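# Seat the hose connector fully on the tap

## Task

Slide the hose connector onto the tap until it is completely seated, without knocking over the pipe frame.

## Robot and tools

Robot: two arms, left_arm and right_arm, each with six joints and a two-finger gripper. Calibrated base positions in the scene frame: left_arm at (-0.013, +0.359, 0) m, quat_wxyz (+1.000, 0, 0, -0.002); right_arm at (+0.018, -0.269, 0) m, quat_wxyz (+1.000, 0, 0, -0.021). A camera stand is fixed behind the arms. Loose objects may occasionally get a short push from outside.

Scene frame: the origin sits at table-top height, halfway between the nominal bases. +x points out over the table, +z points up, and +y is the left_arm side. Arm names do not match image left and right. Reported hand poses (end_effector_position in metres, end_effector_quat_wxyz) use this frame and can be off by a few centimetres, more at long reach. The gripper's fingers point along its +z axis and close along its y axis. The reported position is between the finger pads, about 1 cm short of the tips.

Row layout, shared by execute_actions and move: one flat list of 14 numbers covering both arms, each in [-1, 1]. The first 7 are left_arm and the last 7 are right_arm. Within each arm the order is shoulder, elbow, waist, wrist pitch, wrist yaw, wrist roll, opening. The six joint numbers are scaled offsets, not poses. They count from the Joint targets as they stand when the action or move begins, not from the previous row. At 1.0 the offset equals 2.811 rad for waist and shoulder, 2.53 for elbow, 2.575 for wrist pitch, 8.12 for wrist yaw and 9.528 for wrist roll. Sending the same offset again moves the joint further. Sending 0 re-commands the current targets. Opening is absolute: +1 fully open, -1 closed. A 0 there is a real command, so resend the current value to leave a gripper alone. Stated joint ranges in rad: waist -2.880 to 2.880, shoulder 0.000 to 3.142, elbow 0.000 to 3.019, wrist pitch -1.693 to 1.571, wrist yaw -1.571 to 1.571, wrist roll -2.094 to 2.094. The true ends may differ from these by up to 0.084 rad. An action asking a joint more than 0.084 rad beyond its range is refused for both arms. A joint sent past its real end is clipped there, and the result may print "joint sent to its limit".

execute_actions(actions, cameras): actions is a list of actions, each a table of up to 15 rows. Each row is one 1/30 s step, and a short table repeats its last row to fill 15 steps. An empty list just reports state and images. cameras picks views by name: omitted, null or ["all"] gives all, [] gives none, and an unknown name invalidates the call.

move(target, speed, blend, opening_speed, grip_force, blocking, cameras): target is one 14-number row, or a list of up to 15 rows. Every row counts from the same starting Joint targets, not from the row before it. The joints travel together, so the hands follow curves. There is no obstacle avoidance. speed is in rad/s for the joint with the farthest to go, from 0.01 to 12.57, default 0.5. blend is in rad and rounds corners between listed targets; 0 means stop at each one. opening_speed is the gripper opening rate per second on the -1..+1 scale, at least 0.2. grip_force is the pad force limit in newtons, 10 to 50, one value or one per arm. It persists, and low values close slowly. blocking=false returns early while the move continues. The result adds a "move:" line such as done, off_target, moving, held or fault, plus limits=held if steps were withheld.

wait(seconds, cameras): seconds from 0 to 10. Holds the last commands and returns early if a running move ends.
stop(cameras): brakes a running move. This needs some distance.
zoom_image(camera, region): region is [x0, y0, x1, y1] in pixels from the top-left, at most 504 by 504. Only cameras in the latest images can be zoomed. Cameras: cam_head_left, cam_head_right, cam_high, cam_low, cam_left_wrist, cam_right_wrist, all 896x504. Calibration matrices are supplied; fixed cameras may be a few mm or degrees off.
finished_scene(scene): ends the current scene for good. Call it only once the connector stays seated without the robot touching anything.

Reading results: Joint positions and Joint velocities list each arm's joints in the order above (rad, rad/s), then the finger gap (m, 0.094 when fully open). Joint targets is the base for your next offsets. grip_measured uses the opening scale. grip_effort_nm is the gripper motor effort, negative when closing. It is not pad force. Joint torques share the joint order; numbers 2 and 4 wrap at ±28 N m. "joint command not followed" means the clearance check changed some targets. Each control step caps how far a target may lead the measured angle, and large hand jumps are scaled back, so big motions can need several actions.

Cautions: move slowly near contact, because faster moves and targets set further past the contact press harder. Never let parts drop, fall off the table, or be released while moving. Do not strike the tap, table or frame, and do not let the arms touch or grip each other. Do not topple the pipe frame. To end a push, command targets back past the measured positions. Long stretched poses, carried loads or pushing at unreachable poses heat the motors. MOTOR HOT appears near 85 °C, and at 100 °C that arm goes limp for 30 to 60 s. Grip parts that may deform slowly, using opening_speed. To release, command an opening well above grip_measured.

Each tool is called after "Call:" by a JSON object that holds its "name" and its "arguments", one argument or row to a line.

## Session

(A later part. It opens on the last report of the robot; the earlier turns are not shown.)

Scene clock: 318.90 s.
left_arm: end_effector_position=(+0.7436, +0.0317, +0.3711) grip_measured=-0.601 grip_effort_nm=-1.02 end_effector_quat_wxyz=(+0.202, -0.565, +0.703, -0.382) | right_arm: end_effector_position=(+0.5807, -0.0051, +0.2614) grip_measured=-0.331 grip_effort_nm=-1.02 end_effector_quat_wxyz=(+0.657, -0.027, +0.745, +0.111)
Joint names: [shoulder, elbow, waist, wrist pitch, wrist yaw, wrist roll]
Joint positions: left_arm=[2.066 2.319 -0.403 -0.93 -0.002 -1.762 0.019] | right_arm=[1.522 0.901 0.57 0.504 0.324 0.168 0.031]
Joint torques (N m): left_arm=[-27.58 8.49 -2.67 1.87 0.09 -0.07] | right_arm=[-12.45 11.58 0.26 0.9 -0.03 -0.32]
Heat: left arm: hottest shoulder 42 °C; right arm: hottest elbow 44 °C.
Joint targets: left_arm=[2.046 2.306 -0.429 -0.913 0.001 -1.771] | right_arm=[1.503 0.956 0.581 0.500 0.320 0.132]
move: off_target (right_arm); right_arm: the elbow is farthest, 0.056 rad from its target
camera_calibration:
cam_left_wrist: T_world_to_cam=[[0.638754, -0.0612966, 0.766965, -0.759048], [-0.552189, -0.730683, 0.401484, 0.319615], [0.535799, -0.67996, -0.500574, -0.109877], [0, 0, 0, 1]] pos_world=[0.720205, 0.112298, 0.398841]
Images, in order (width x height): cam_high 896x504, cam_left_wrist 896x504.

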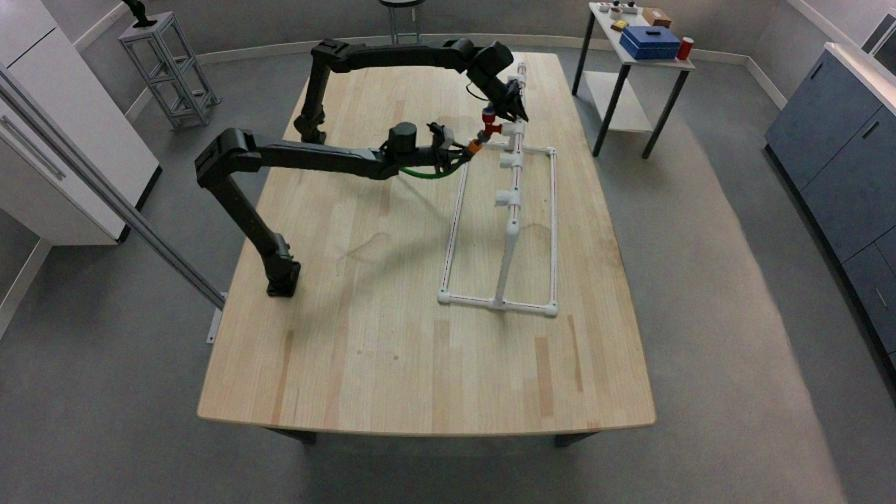

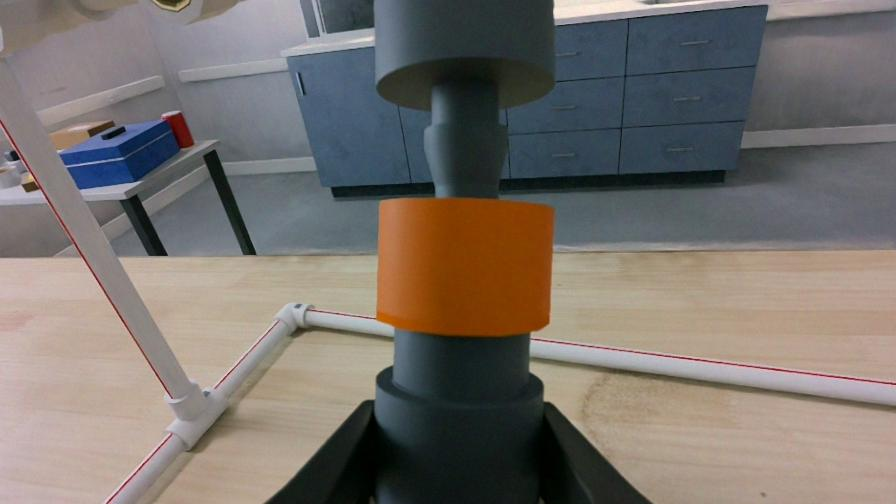

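Call:
{"name": "move", "arguments": {
  "target": [0,0,0,0,0,0,-0.8,-0.003,0.0075,-0.0012,-0.008,0,0,-0.6],
  "speed": 0.08,
  "cameras": ["cam_left_wrist","cam_high"]
}}

Call:
{"name": "zoom_image", "arguments": {
  "camera": "cam_left_wrist",
  "region": [360, 0, 580, 220]
}}

Call:
{"name": "zoom_image", "arguments": {
  "camera": "cam_high",
  "region": [455, 120, 505, 180]
}}

Scene clock: 323.20 s.
left_arm: end_effector_position=(+0.7436, +0.0317, +0.3711) grip_measured=-0.601 grip_effort_nm=-1.02 end_effector_quat_wxyz=(+0.202, -0.565, +0.703, -0.381) | right_arm: end_effector_position=(+0.5830, -0.0037, +0.2664) grip_measured=-0.331 grip_effort_nm=-1.02 end_effector_quat_wxyz=(+0.656, -0.028, +0.746, +0.110)
Joint names: [shoulder, elbow, waist, wrist pitch, wrist yaw, wrist roll]
Joint positions: left_arm=[2.066 2.319 -0.403 -0.93 -0.002 -1.762 0.019] | right_arm=[1.519 0.916 0.57 0.481 0.324 0.167 0.031]
Joint torques (N m): left_arm=[-27.63 8.5 -2.73 1.87 0.1 -0.07] | right_arm=[-12.98 11.93 -0.03 0.9 -0.02 -0.3]
Heat: left arm: hottest shoulder 42 °C; right arm: hottest elbow 44 °C.
Joint targets: left_arm=[2.046 2.306 -0.429 -0.913 0.001 -1.771] | right_arm=[1.494 0.976 0.578 0.479 0.320 0.132]
move: off_target (right_arm); right_arm: the elbow is farthest, 0.059 rad from its target
camera_calibration:
cam_left_wrist: T_world_to_cam=[[0.638643, -0.0617571, 0.767021, -0.758935], [-0.552404, -0.730724, 0.401113, 0.319923], [0.535709, -0.679874, -0.500787, -0.109738], [0, 0, 0, 1]] pos_world=[0.720203, 0.112298, 0.398839]
Images, in order (width x height): cam_high 896x504, cam_left_wrist 896x504.

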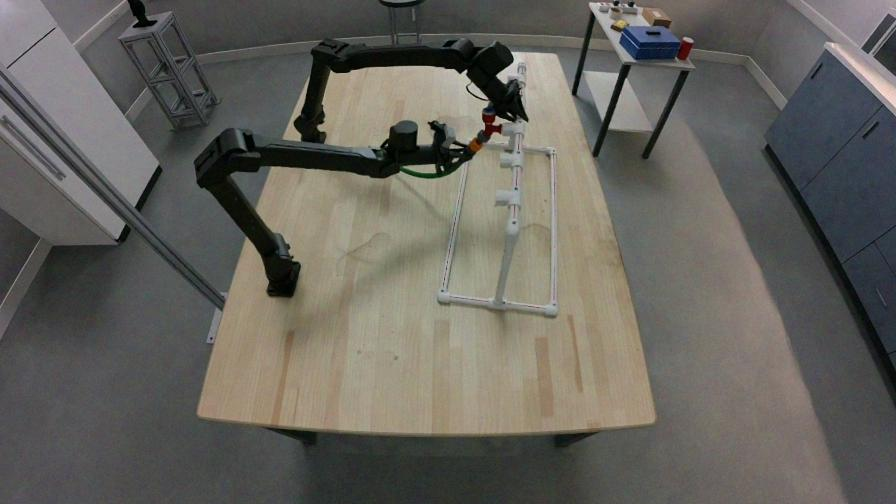

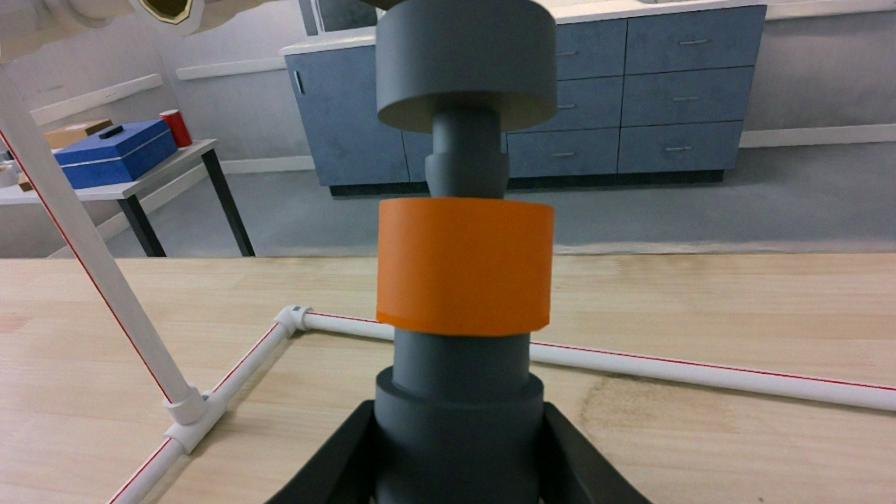

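Scaled by 2.291.

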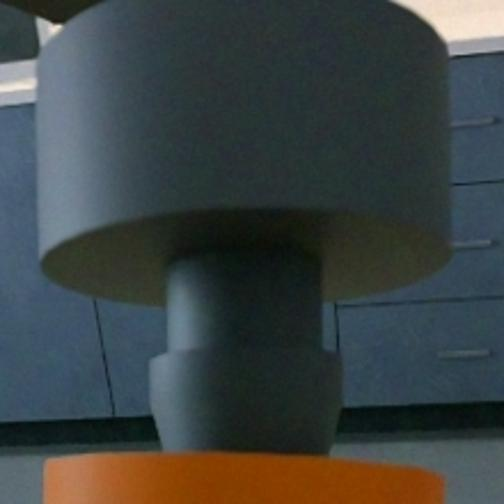

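Scaled by 8.400.

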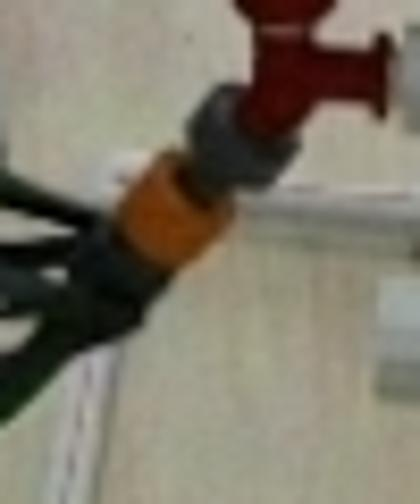

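Call:
{"name": "move", "arguments": {
  "target": [0,0,0,0,0,0,-0.8,-0.005,0.012,-0.001,-0.008,0,0,-0.6],
  "speed": 0.08,
  "cameras": ["cam_left_wrist","cam_high"]
}}

Call:
{"name": "zoom_image", "arguments": {
  "camera": "cam_left_wrist",
  "region": [360, 0, 580, 220]
}}

Scene clock: 326.50 s.
left_arm: end_effector_position=(+0.7436, +0.0317, +0.3711) grip_measured=-0.601 grip_effort_nm=-1.02 end_effector_quat_wxyz=(+0.202, -0.565, +0.703, -0.381) | right_arm: end_effector_position=(+0.5853, -0.0029, +0.2708) grip_measured=-0.331 grip_effort_nm=-1.02 end_effector_quat_wxyz=(+0.653, -0.028, +0.749, +0.107)
Joint names: [shoulder, elbow, waist, wrist pitch, wrist yaw, wrist roll]
Joint positions: left_arm=[2.066 2.319 -0.403 -0.93 -0.002 -1.762 0.019] | right_arm=[1.515 0.932 0.57 0.453 0.326 0.167 0.031]
Joint torques (N m): left_arm=[-27.69 8.53 -2.84 1.87 0.09 -0.06] | right_arm=[-14.1 12.97 -0.32 1.28 -0.13 -0.3]
Heat: left arm: hottest shoulder 42 °C; right arm: hottest elbow 44 °C.
Joint targets: left_arm=[2.046 2.306 -0.429 -0.913 0.001 -1.771] | right_arm=[1.480 1.006 0.575 0.459 0.320 0.132]
move: off_target (right_arm); right_arm: the elbow is farthest, 0.075 rad from its target
camera_calibration:
cam_left_wrist: T_world_to_cam=[[0.638643, -0.0617571, 0.767021, -0.758935], [-0.552404, -0.730724, 0.401113, 0.319923], [0.535709, -0.679874, -0.500787, -0.109738], [0, 0, 0, 1]] pos_world=[0.720203, 0.112298, 0.398839]
Images, in order (width x height): cam_high 896x504, cam_left_wrist 896x504.

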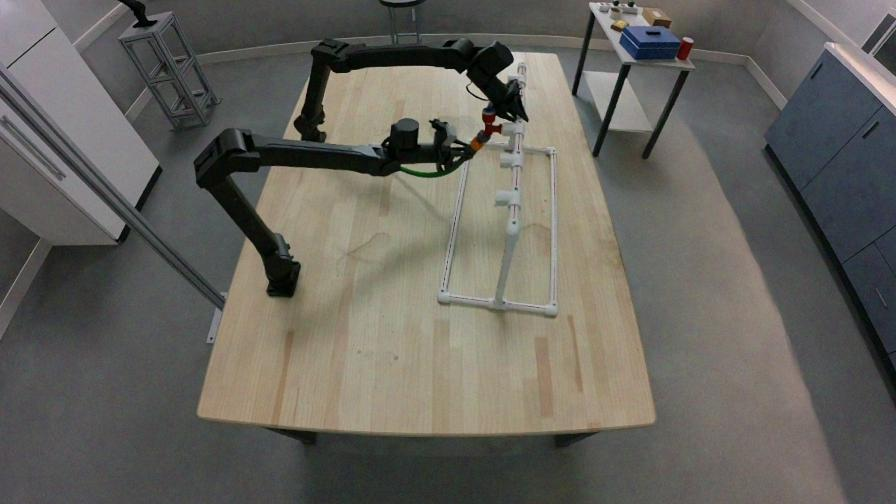

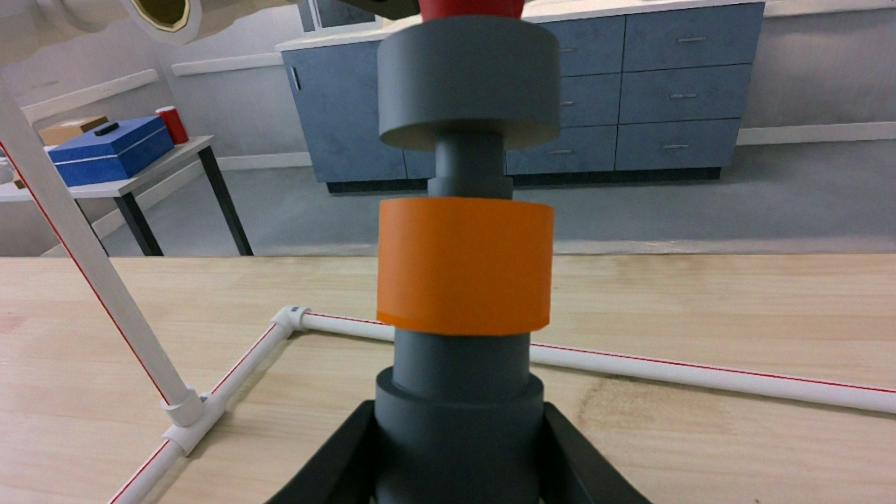

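Scaled by 2.291.

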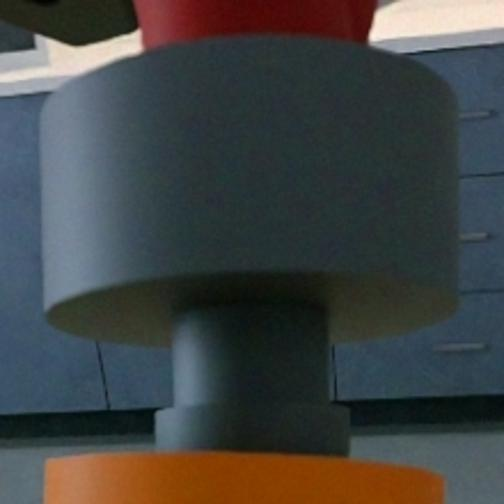

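Call:
{"name": "move", "arguments": {
  "target": [
    [0,0,0,0,0,0,-0.8,-0.003,0.016,-0.002,-0.002,0,0,-0.6],
    [0,0,0,0,0,0,-0.8,-0.002,0.030,-0.004,-0.004,0,0,-0.6]
  ],
  "speed": 0.06,
  "cameras": ["cam_left_wrist","cam_high"]
}}

Call:
{"name": "zoom_image", "arguments": {
  "camera": "cam_left_wrist",
  "region": [360, 0, 580, 220]
}}

Scene clock: 330.47 s.
left_arm: end_effector_position=(+0.7445, +0.0324, +0.3719) grip_measured=-0.601 grip_effort_nm=-1.02 end_effector_quat_wxyz=(+0.206, -0.565, +0.702, -0.382) | right_arm: end_effector_position=(+0.5891, -0.0017, +0.2747) grip_measured=-0.331 grip_effort_nm=-1.02 end_effector_quat_wxyz=(+0.649, -0.028, +0.753, +0.103)
Joint names: [shoulder, elbow, waist, wrist pitch, wrist yaw, wrist roll]
Joint positions: left_arm=[2.066 2.319 -0.403 -0.926 -0.008 -1.761 0.019] | right_arm=[1.515 0.954 0.57 0.418 0.33 0.167 0.031]
Joint torques (N m): left_arm=[-27.63 8.5 -2.84 1.77 0.32 -0.09] | right_arm=[-14.62 16.77 -1.38 2.26 -0.29 -0.3]
Heat: left arm: hottest shoulder 42 °C; right arm: hottest elbow 45 °C.
Joint targets: left_arm=[2.046 2.306 -0.429 -0.913 0.001 -1.771] | right_arm=[1.474 1.082 0.564 0.448 0.320 0.132]
move: off_target (right_arm); right_arm: the elbow is farthest, 0.128 rad from its target
camera_calibration:
cam_left_wrist: T_world_to_cam=[[0.634785, -0.0612866, 0.770255, -0.758428], [-0.551772, -0.733799, 0.396342, 0.322079], [0.540921, -0.676597, -0.499621, -0.113866], [0, 0, 0, 1]] pos_world=[0.720745, 0.112818, 0.399639]
Images, in order (width x height): cam_high 896x504, cam_left_wrist 896x504.

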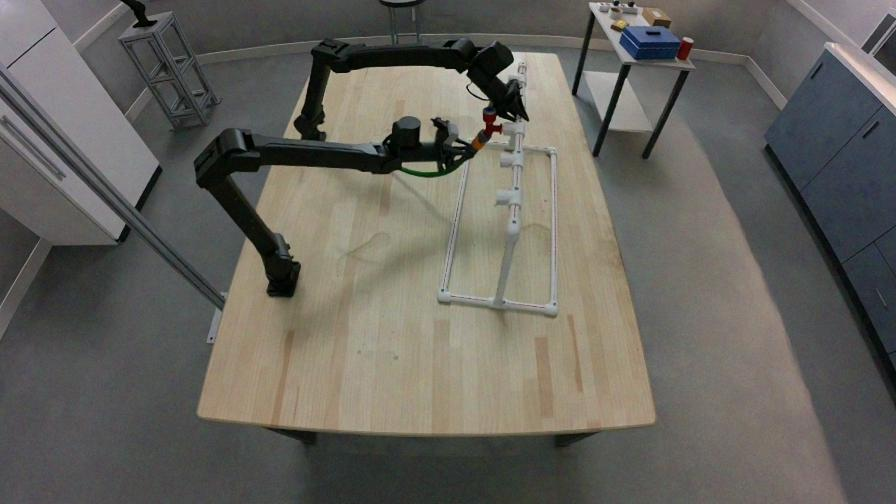

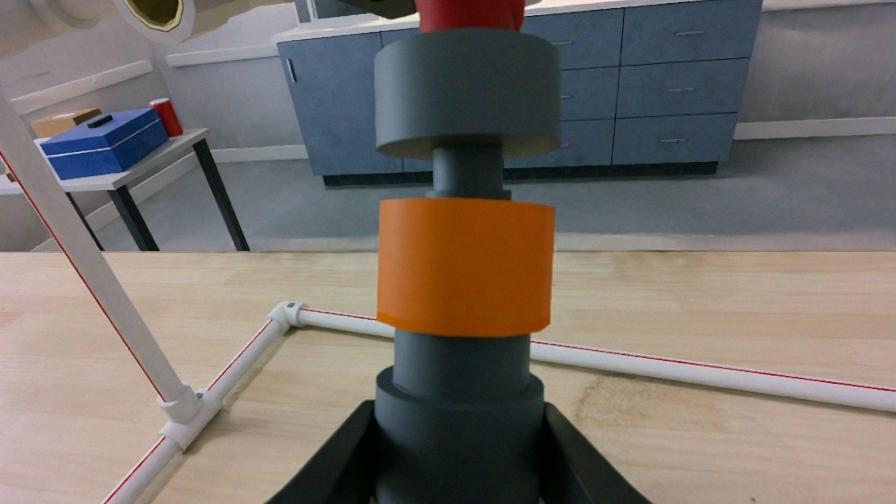

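Scaled by 2.291.

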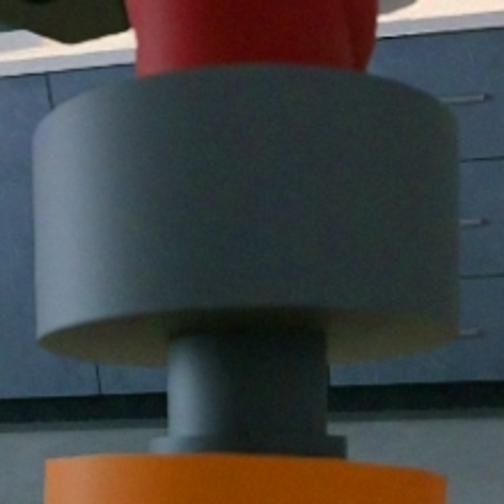

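Call:
{"name": "move", "arguments": {
  "target": [
    [0,0,0,0,0,0,-0.8,-0.008,0.008,-0.001,0.006,0,0,-0.6],
    [0,0,0,0,0,0,-0.8,-0.014,0.016,-0.002,0.008,0,0,-0.6]
  ],
  "speed": 0.06,
  "cameras": ["cam_left_wrist","cam_high"]
}}

Call:
{"name": "zoom_image", "arguments": {
  "camera": "cam_left_wrist",
  "region": [360, 0, 580, 220]
}}

Scene clock: 336.07 s.
left_arm: end_effector_position=(+0.7445, +0.0325, +0.3719) grip_measured=-0.601 grip_effort_nm=-1.02 end_effector_quat_wxyz=(+0.206, -0.565, +0.702, -0.382) | right_arm: end_effector_position=(+0.5891, -0.0018, +0.2746) grip_measured=-0.331 grip_effort_nm=-1.02 end_effector_quat_wxyz=(+0.649, -0.026, +0.753, +0.104)
Joint names: [shoulder, elbow, waist, wrist pitch, wrist yaw, wrist roll]
Joint positions: left_arm=[2.066 2.319 -0.403 -0.926 -0.008 -1.761 0.019] | right_arm=[1.515 0.954 0.57 0.418 0.331 0.171 0.031]
Joint torques (N m): left_arm=[-27.63 8.51 -2.73 1.72 0.34 -0.08] | right_arm=[-15.85 15.98 -1.49 2.48 -0.16 -0.23]
Heat: left arm: hottest shoulder 42 °C; right arm: hottest elbow 45 °C.
Joint targets: left_arm=[2.046 2.306 -0.429 -0.913 0.000 -1.771] | right_arm=[1.460 1.070 0.562 0.453 0.324 0.144]
move: off_target (right_arm); right_arm: the elbow is farthest, 0.169 rad from its target
camera_calibration:
cam_left_wrist: T_world_to_cam=[[0.634763, -0.0612717, 0.770274, -0.758492], [-0.551577, -0.734049, 0.39615, 0.32208], [0.541146, -0.676327, -0.499743, -0.113893], [0, 0, 0, 1]] pos_world=[0.720747, 0.11292, 0.399737]
Images, in order (width x height): cam_high 896x504, cam_left_wrist 896x504.

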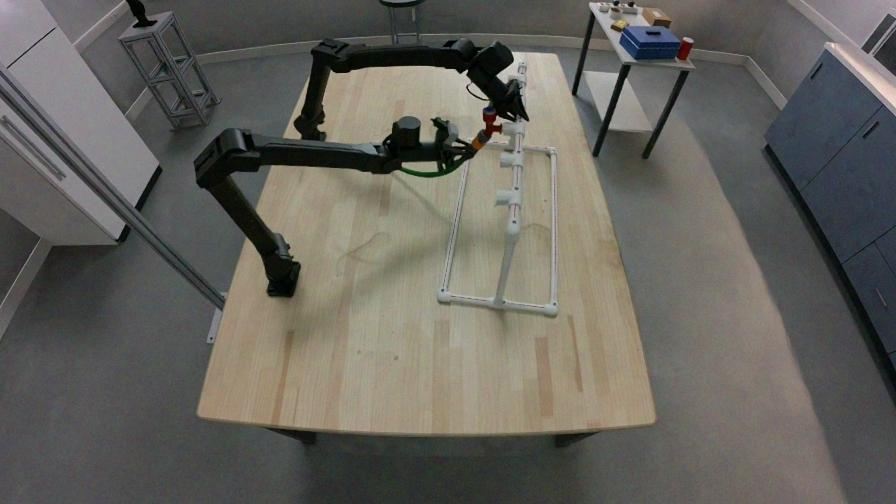

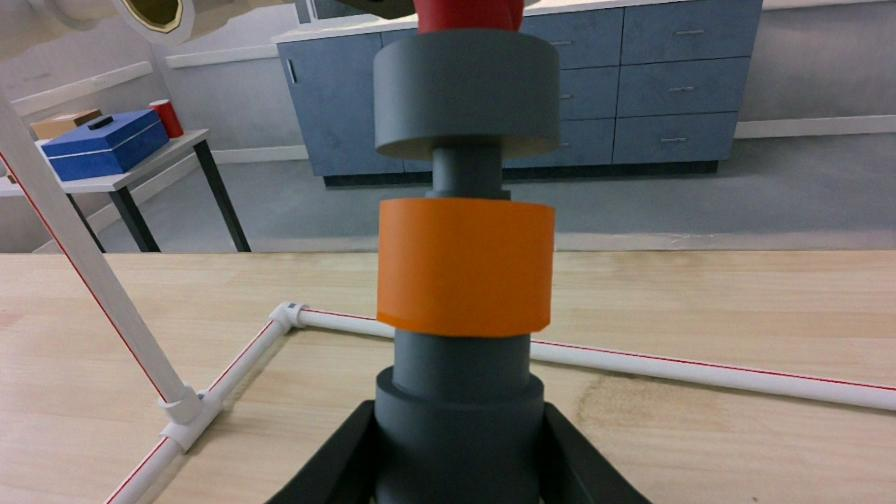

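Scaled by 2.291.

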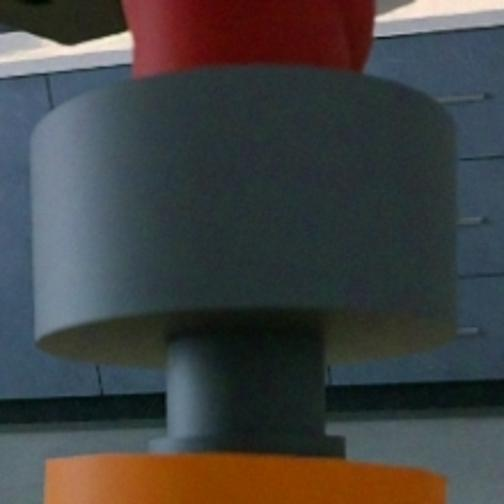

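Call:
{"name": "move", "arguments": {
  "target": [
    [0,0,0,0,0,0,-0.8,0.0125,0.0,0,-0.002,0,0,-0.6],
    [0,0,0,0,0,0,-0.8,0.0125,0.0205,0,-0.004,0,0,-0.6]
  ],
  "speed": 0.06,
  "cameras": ["cam_left_wrist"]
}}

Call:
{"name": "zoom_image", "arguments": {
  "camera": "cam_left_wrist",
  "region": [360, 0, 580, 220]
}}

Scene clock: 344.00 s.
left_arm: end_effector_position=(+0.7471, +0.0365, +0.3729) grip_measured=-0.601 grip_effort_nm=-1.02 end_effector_quat_wxyz=(+0.210, -0.567, +0.699, -0.382) | right_arm: end_effector_position=(+0.5938, +0.0006, +0.2749) grip_measured=-0.331 grip_effort_nm=-1.02 end_effector_quat_wxyz=(+0.648, -0.026, +0.754, +0.103)
Joint names: [shoulder, elbow, waist, wrist pitch, wrist yaw, wrist roll]
Joint positions: left_arm=[2.066 2.319 -0.399 -0.921 -0.013 -1.761 0.019] | right_arm=[1.527 0.971 0.57 0.408 0.332 0.173 0.031]
Joint torques (N m): left_arm=[-27.58 8.51 -3.02 1.55 0.58 -0.08] | right_arm=[-13.86 17.77 -1.44 2.44 -0.22 -0.22]
Heat: left arm: hottest shoulder 42 °C; right arm: hottest elbow 47 °C.
Joint targets: left_arm=[2.046 2.306 -0.429 -0.913 0.000 -1.771] | right_arm=[1.497 1.112 0.562 0.441 0.324 0.146]
move: off_target (right_arm); right_arm: the elbow is farthest, 0.151 rad from its target
camera_calibration:
cam_left_wrist: T_world_to_cam=[[0.630472, -0.0565268, 0.774151, -0.759041], [-0.547616, -0.739222, 0.392005, 0.324787], [0.550111, -0.671085, -0.497014, -0.120002], [0, 0, 0, 1]] pos_world=[0.722427, 0.116652, 0.400652]
Images, in order (width x height): cam_left_wrist 896x504.

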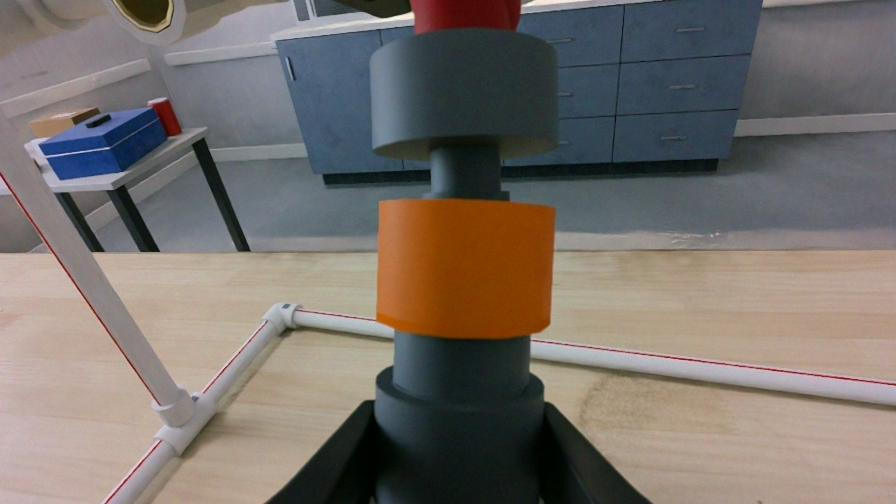

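Scaled by 2.291.

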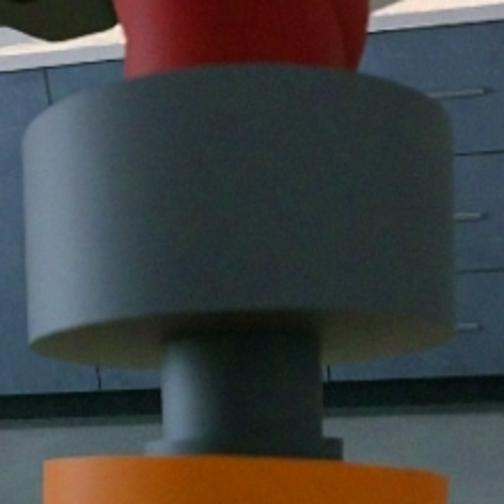

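Call:
{"name": "move", "arguments": {
  "target": [
    [0,0,0,0,0,0,-0.8,-0.006,-0.004,0,0.002,0,0,-0.6],
    [-0.019,-0.045,0,0.023,0,0,-0.8,-0.006,-0.004,0,0.002,0,0,-0.6]
  ],
  "speed": 0.06,
  "cameras": ["cam_left_wrist","cam_high"]
}}

Call:
{"name": "zoom_image", "arguments": {
  "camera": "cam_left_wrist",
  "region": [360, 0, 580, 220]
}}

Scene clock: 361.90 s.
left_arm: end_effector_position=(+0.7446, +0.0413, +0.3713) grip_measured=-0.601 grip_effort_nm=-1.02 end_effector_quat_wxyz=(+0.223, -0.563, +0.692, -0.392) | right_arm: end_effector_position=(+0.5934, +0.0022, +0.2747) grip_measured=-0.331 grip_effort_nm=-1.02 end_effector_quat_wxyz=(+0.647, -0.028, +0.755, +0.106)
Joint names: [shoulder, elbow, waist, wrist pitch, wrist yaw, wrist roll]
Joint positions: left_arm=[2.022 2.226 -0.397 -0.839 -0.026 -1.755 0.019] | right_arm=[1.527 0.971 0.57 0.407 0.326 0.173 0.031]
Joint torques (N m): left_arm=[-28.28 7.01 -3.25 0.8 1.12 -0.13] | right_arm=[-15.15 16.66 -1.44 2.55 0.04 -0.2]
Heat: left arm: hottest shoulder 42 °C; right arm: hottest elbow 49 °C.
Joint targets: left_arm=[1.993 2.193 -0.429 -0.854 0.000 -1.771] | right_arm=[1.482 1.096 0.563 0.444 0.324 0.147]
move: off_target (right_arm); right_arm: the elbow is farthest, 0.131 rad from its target
camera_calibration:
cam_left_wrist: T_world_to_cam=[[0.603531, -0.0502409, 0.795755, -0.744185], [-0.554963, -0.743066, 0.373991, 0.339929], [0.572508, -0.66733, -0.476345, -0.140598], [0, 0, 0, 1]] pos_world=[0.718281, 0.121376, 0.398085]
Images, in order (width x height): cam_high 896x504, cam_left_wrist 896x504.

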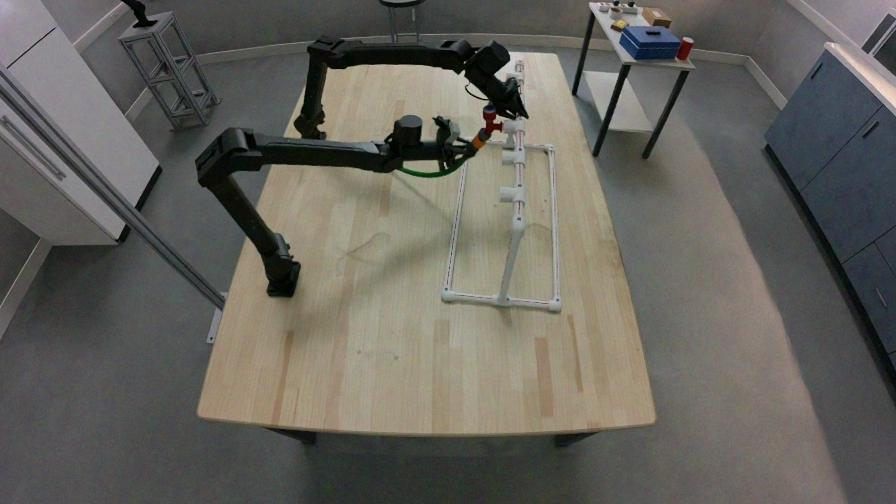

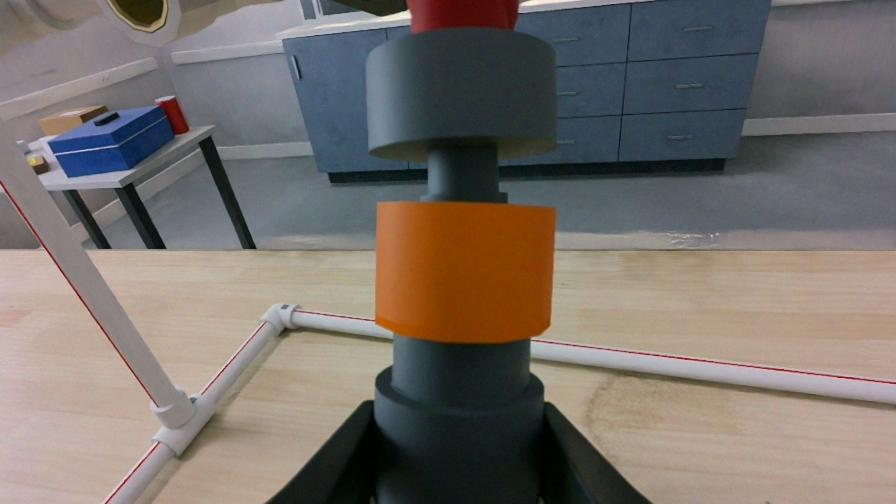

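Scaled by 2.291.

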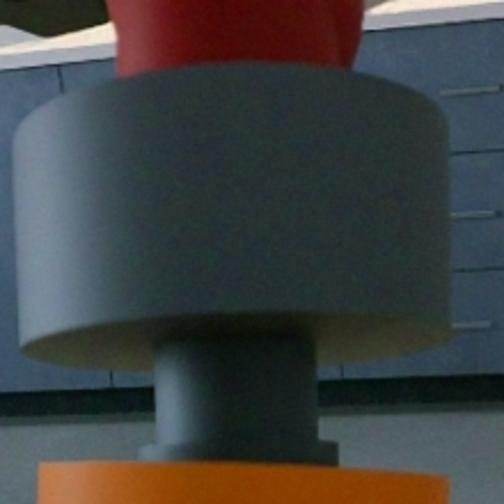

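Call:
{"name": "move", "arguments": {
  "target": [0,0,0,0,0,0,-0.8,0,-0.012,0,0.033,0,0,-0.6],
  "speed": 0.06,
  "cameras": ["cam_left_wrist","cam_high"]
}}

Call:
{"name": "zoom_image", "arguments": {
  "camera": "cam_left_wrist",
  "region": [360, 0, 580, 220]
}}

Scene clock: 371.63 s.
left_arm: end_effector_position=(+0.7458, +0.0442, +0.3714) grip_measured=-0.601 grip_effort_nm=-1.02 end_effector_quat_wxyz=(+0.224, -0.565, +0.691, -0.391) | right_arm: end_effector_position=(+0.5951, +0.0042, +0.2763) grip_measured=-0.331 grip_effort_nm=-1.02 end_effector_quat_wxyz=(+0.654, -0.027, +0.748, +0.110)
Joint names: [shoulder, elbow, waist, wrist pitch, wrist yaw, wrist roll]
Joint positions: left_arm=[2.022 2.226 -0.394 -0.839 -0.028 -1.756 0.019] | right_arm=[1.536 0.971 0.572 0.439 0.325 0.171 0.031]
Joint torques (N m): left_arm=[-27.93 7.05 -3.43 0.7 1.2 -0.12] | right_arm=[-16.21 14.49 -1.61 4.68 0.08 -0.17]
Heat: left arm: hottest shoulder 41 °C; right arm: hottest elbow 50 °C.
Joint targets: left_arm=[1.993 2.193 -0.429 -0.854 0.000 -1.771] | right_arm=[1.482 1.066 0.563 0.529 0.324 0.147]
move: off_target (right_arm); right_arm: the elbow is farthest, 0.095 rad from its target
camera_calibration:
cam_left_wrist: T_world_to_cam=[[0.603495, -0.0468843, 0.795987, -0.744979], [-0.550912, -0.746202, 0.373735, 0.33994], [0.576445, -0.664066, -0.476159, -0.142516], [0, 0, 0, 1]] pos_world=[0.719021, 0.124096, 0.398086]
Images, in order (width x height): cam_high 896x504, cam_left_wrist 896x504.

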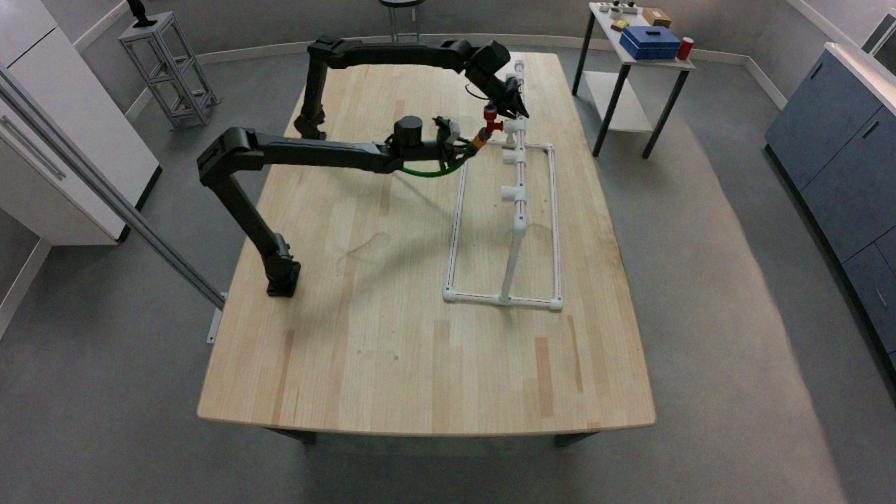

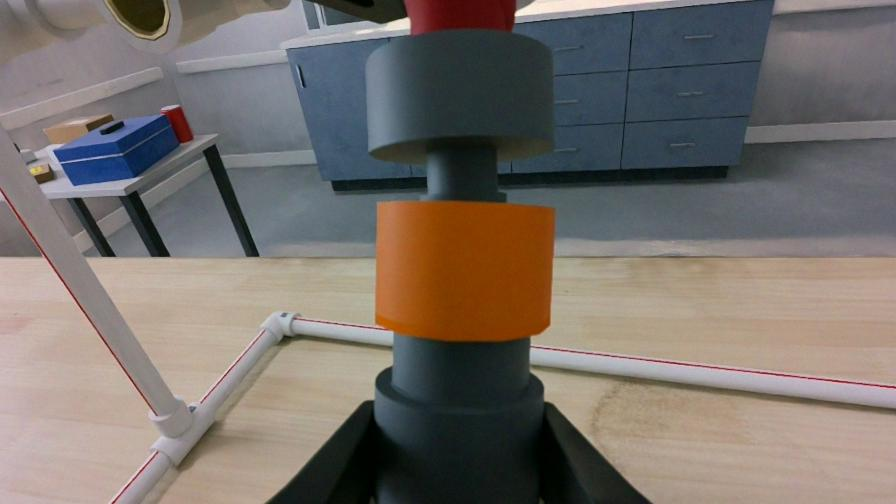

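Scaled by 2.291.

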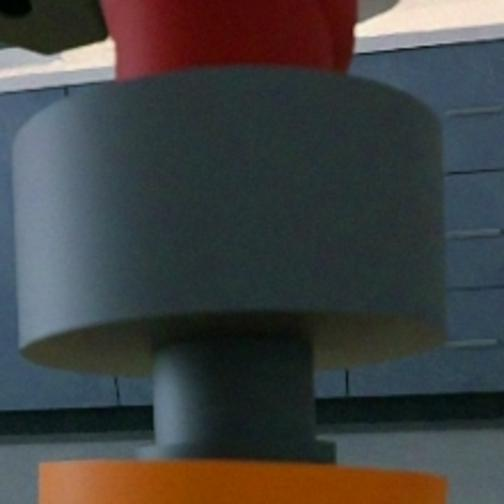

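Call:
{"name": "move", "arguments": {
  "target": [
    [-0.008,-0.02,-0.012,0.012,0,0,-0.8,0,0,-0.009,0,0,0,-0.6],
    [-0.008,-0.02,-0.012,0.012,0,0,-0.8,-0.003,0.021,-0.009,0.0,0,0,-0.6]
  ],
  "speed": 0.06,
  "cameras": ["cam_left_wrist","cam_high"]
}}

Call:
{"name": "zoom_image", "arguments": {
  "camera": "cam_left_wrist",
  "region": [360, 0, 580, 220]
}}

Scene clock: 379.70 s.
left_arm: end_effector_position=(+0.7428, +0.0474, +0.3730) grip_measured=-0.601 grip_effort_nm=-1.02 end_effector_quat_wxyz=(+0.232, -0.564, +0.687, -0.396) | right_arm: end_effector_position=(+0.5949, +0.0053, +0.2767) grip_measured=-0.331 grip_effort_nm=-1.02 end_effector_quat_wxyz=(+0.655, -0.031, +0.747, +0.111)
Joint names: [shoulder, elbow, waist, wrist pitch, wrist yaw, wrist roll]
Joint positions: left_arm=[1.997 2.181 -0.394 -0.802 -0.038 -1.755 0.019] | right_arm=[1.536 0.971 0.572 0.441 0.319 0.165 0.031]
Joint torques (N m): left_arm=[-27.34 6.64 -5.77 0.57 1.64 -0.13] | right_arm=[-15.44 15.56 -3.02 3.74 0.28 -0.06]
Heat: left arm: hottest shoulder 41 °C; right arm: hottest elbow 50 °C.
Joint targets: left_arm=[1.970 2.142 -0.463 -0.823 0.000 -1.771] | right_arm=[1.490 1.081 0.546 0.506 0.323 0.152]
move: off_target (left_arm, right_arm); left_arm: the waist is farthest, 0.069 rad from its target; right_arm: the elbow is farthest, 0.148 rad from its target
camera_calibration:
cam_left_wrist: T_world_to_cam=[[0.589378, -0.0418585, 0.806772, -0.738071], [-0.551875, -0.750173, 0.364244, 0.344447], [0.589973, -0.659915, -0.465236, -0.152259], [0, 0, 0, 1]] pos_world=[0.714923, 0.127023, 0.399157]
Images, in order (width x height): cam_high 896x504, cam_left_wrist 896x504.

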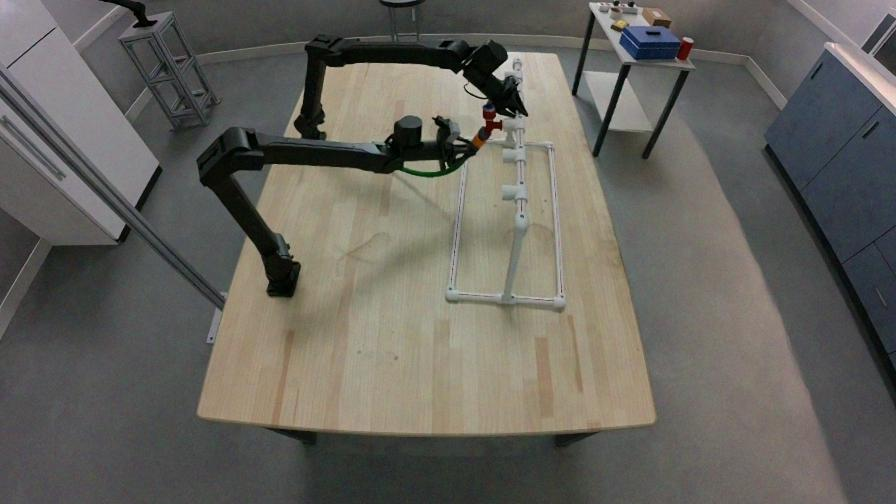

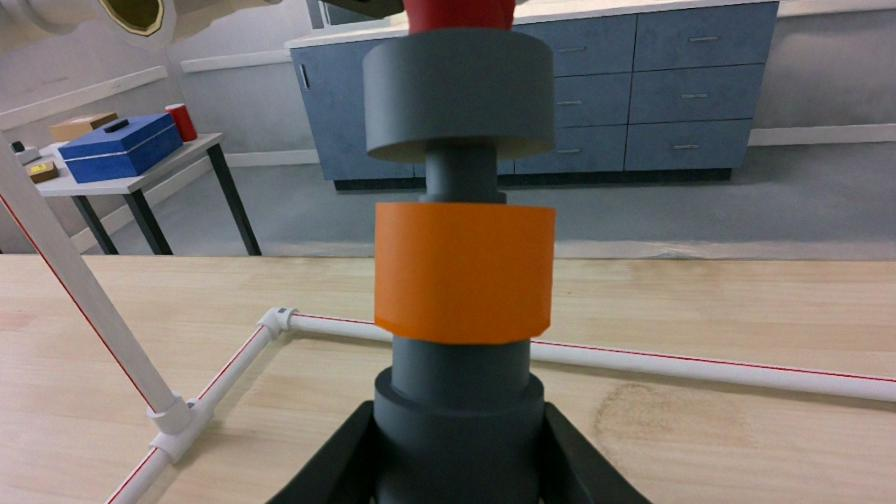

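Scaled by 2.291.

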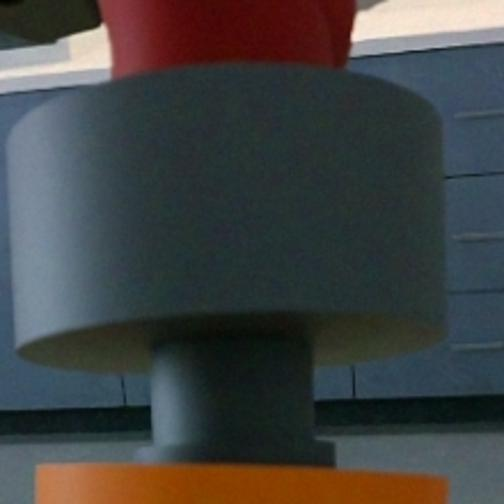

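Call:
{"name": "move", "arguments": {
  "target": [
    [-0.015,-0.045,0.012,0.017,0.006,0,-0.8,0.0036,0.0075,0.005,-0.006,0,0,-0.6],
    [-0.03,-0.09,0.012,0.034,0.006,0,-0.8,0.0036,0.0085,0.005,-0.006,0,0,-0.6]
  ],
  "speed": 0.1,
  "cameras": ["cam_left_wrist","cam_high","cam_low"]
}}

Call:
{"name": "zoom_image", "arguments": {
  "camera": "cam_left_wrist",
  "region": [360, 0, 580, 220]
}}

Scene clock: 398.63 s.
left_arm: end_effector_position=(+0.7224, +0.0685, +0.3802) grip_measured=-0.601 grip_effort_nm=-1.02 end_effector_quat_wxyz=(+0.243, -0.551, +0.681, -0.416) | right_arm: end_effector_position=(+0.5852, +0.0252, +0.2766) grip_measured=-0.331 grip_effort_nm=-1.02 end_effector_quat_wxyz=(+0.653, -0.049, +0.746, +0.120)
Joint names: [shoulder, elbow, waist, wrist pitch, wrist yaw, wrist roll]
Joint positions: left_arm=[1.88 1.992 -0.374 -0.677 -0.016 -1.732 0.019] | right_arm=[1.536 0.971 0.605 0.441 0.315 0.155 0.031]
Joint torques (N m): left_arm=[-22.83 3.7 -4.84 -0.7 2.83 -0.37] | right_arm=[-14.39 16.58 -4.72 3.02 0.44 0.05]
Heat: left arm: hottest elbow 41 °C; right arm: hottest elbow 51 °C.
Joint targets: left_arm=[1.886 1.914 -0.429 -0.736 0.049 -1.771] | right_arm=[1.502 1.096 0.562 0.488 0.322 0.152]
move: off_target (left_arm, right_arm); left_arm: the elbow is farthest, 0.078 rad from its target; right_arm: the elbow is farthest, 0.132 rad from its target
camera_calibration:
cam_left_wrist: T_world_to_cam=[[0.546473, -0.0370322, 0.836658, -0.711632], [-0.578931, -0.738585, 0.345444, 0.372337], [0.60515, -0.673143, -0.425056, -0.148268], [0, 0, 0, 1]] pos_world=[0.69417, 0.148844, 0.403748]
Images, in order (width x height): cam_high 896x504, cam_low 896x504, cam_left_wrist 896x504.

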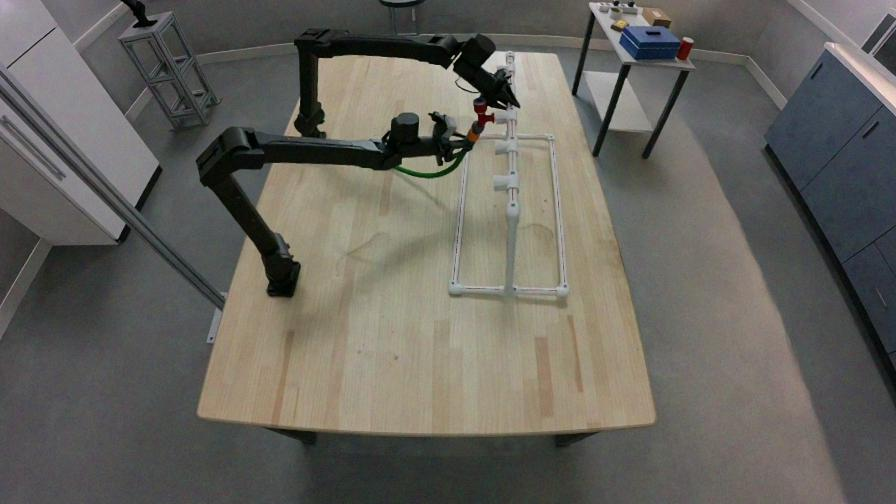

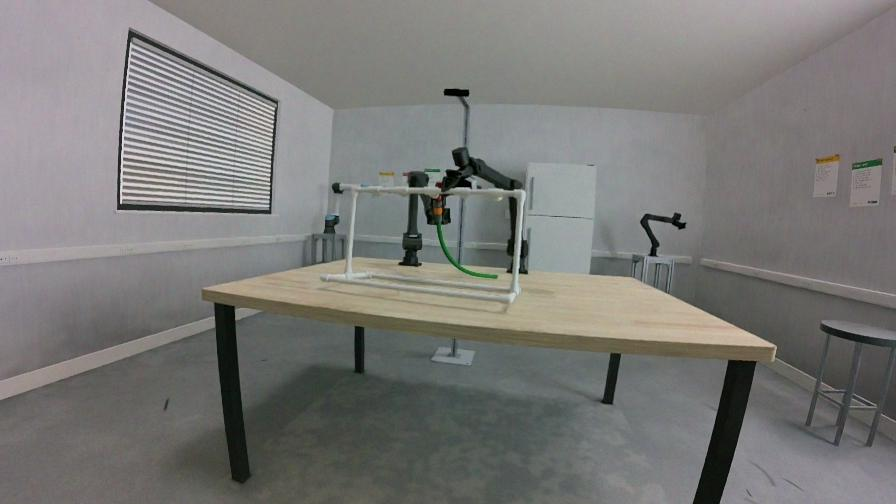

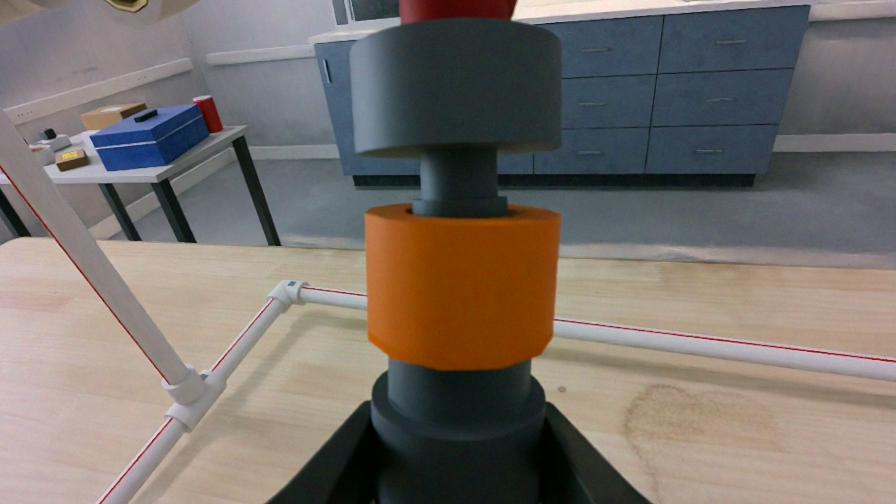

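Scaled by 2.291.

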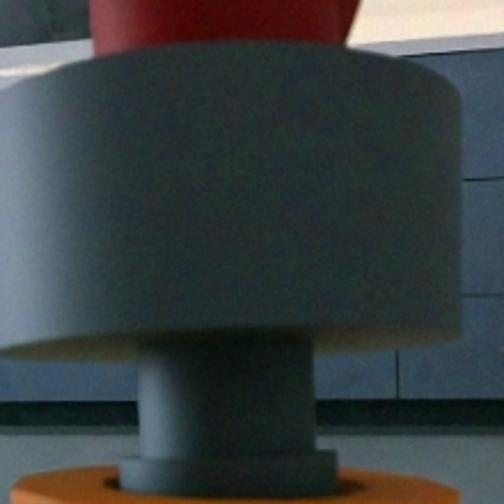

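Call:
{"name": "move", "arguments": {
  "target": [0,0.0316,0.012,0.023,-0.006,0,-0.8,0.005,-0.028,0.010,-0.018,0,0,-0.6],
  "speed": 0.1,
  "cameras": ["cam_left_wrist","cam_high"]
}}

Call:
{"name": "zoom_image", "arguments": {
  "camera": "cam_high",
  "region": [430, 80, 530, 180]
}}

Scene clock: 403.93 s.
left_arm: end_effector_position=(+0.7252, +0.0697, +0.3837) grip_measured=-0.601 grip_effort_nm=-1.02 end_effector_quat_wxyz=(+0.251, -0.550, +0.677, -0.420) | right_arm: end_effector_position=(+0.5848, +0.0253, +0.2742) grip_measured=-0.331 grip_effort_nm=-1.02 end_effector_quat_wxyz=(+0.650, -0.050, +0.749, +0.118)
Joint names: [shoulder, elbow, waist, wrist pitch, wrist yaw, wrist roll]
Joint positions: left_arm=[1.88 1.992 -0.374 -0.66 -0.025 -1.728 0.019] | right_arm=[1.536 0.971 0.606 0.43 0.315 0.155 0.031]
Joint torques (N m): left_arm=[-22.77 9.85 -2.43 0.81 1.09 -0.43] | right_arm=[-13.16 11.7 -2.14 1.57 0.43 0.05]
Heat: left arm: hottest shoulder 40 °C; right arm: hottest elbow 51 °C.
Joint targets: left_arm=[1.886 1.994 -0.395 -0.676 0.000 -1.771] | right_arm=[1.516 1.025 0.590 0.442 0.322 0.152]
move: off_target (left_arm, right_arm); left_arm: the wrist roll is farthest, 0.043 rad from its target; right_arm: the elbow is farthest, 0.054 rad from its target
camera_calibration:
cam_left_wrist: T_world_to_cam=[[0.530991, -0.0349656, 0.846656, -0.708871], [-0.580551, -0.742825, 0.333422, 0.379754], [0.617259, -0.668572, -0.414733, -0.16069], [0, 0, 0, 1]] pos_world=[0.696058, 0.149872, 0.406908]
Images, in order (width x height): cam_high 896x504, cam_left_wrist 896x504.

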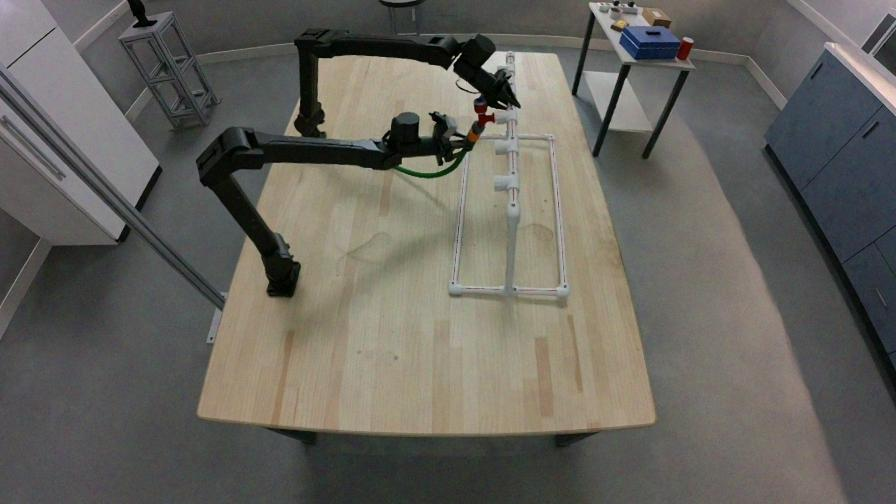

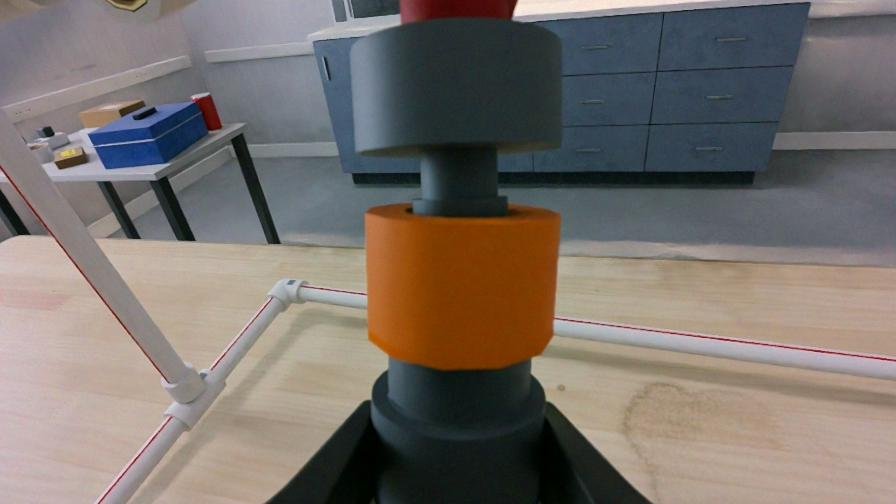

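Scaled by 5.040.

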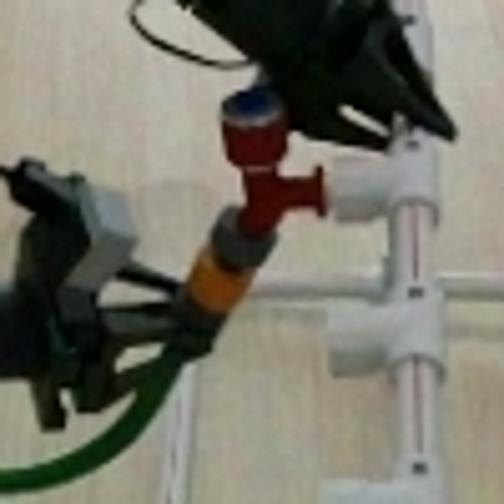

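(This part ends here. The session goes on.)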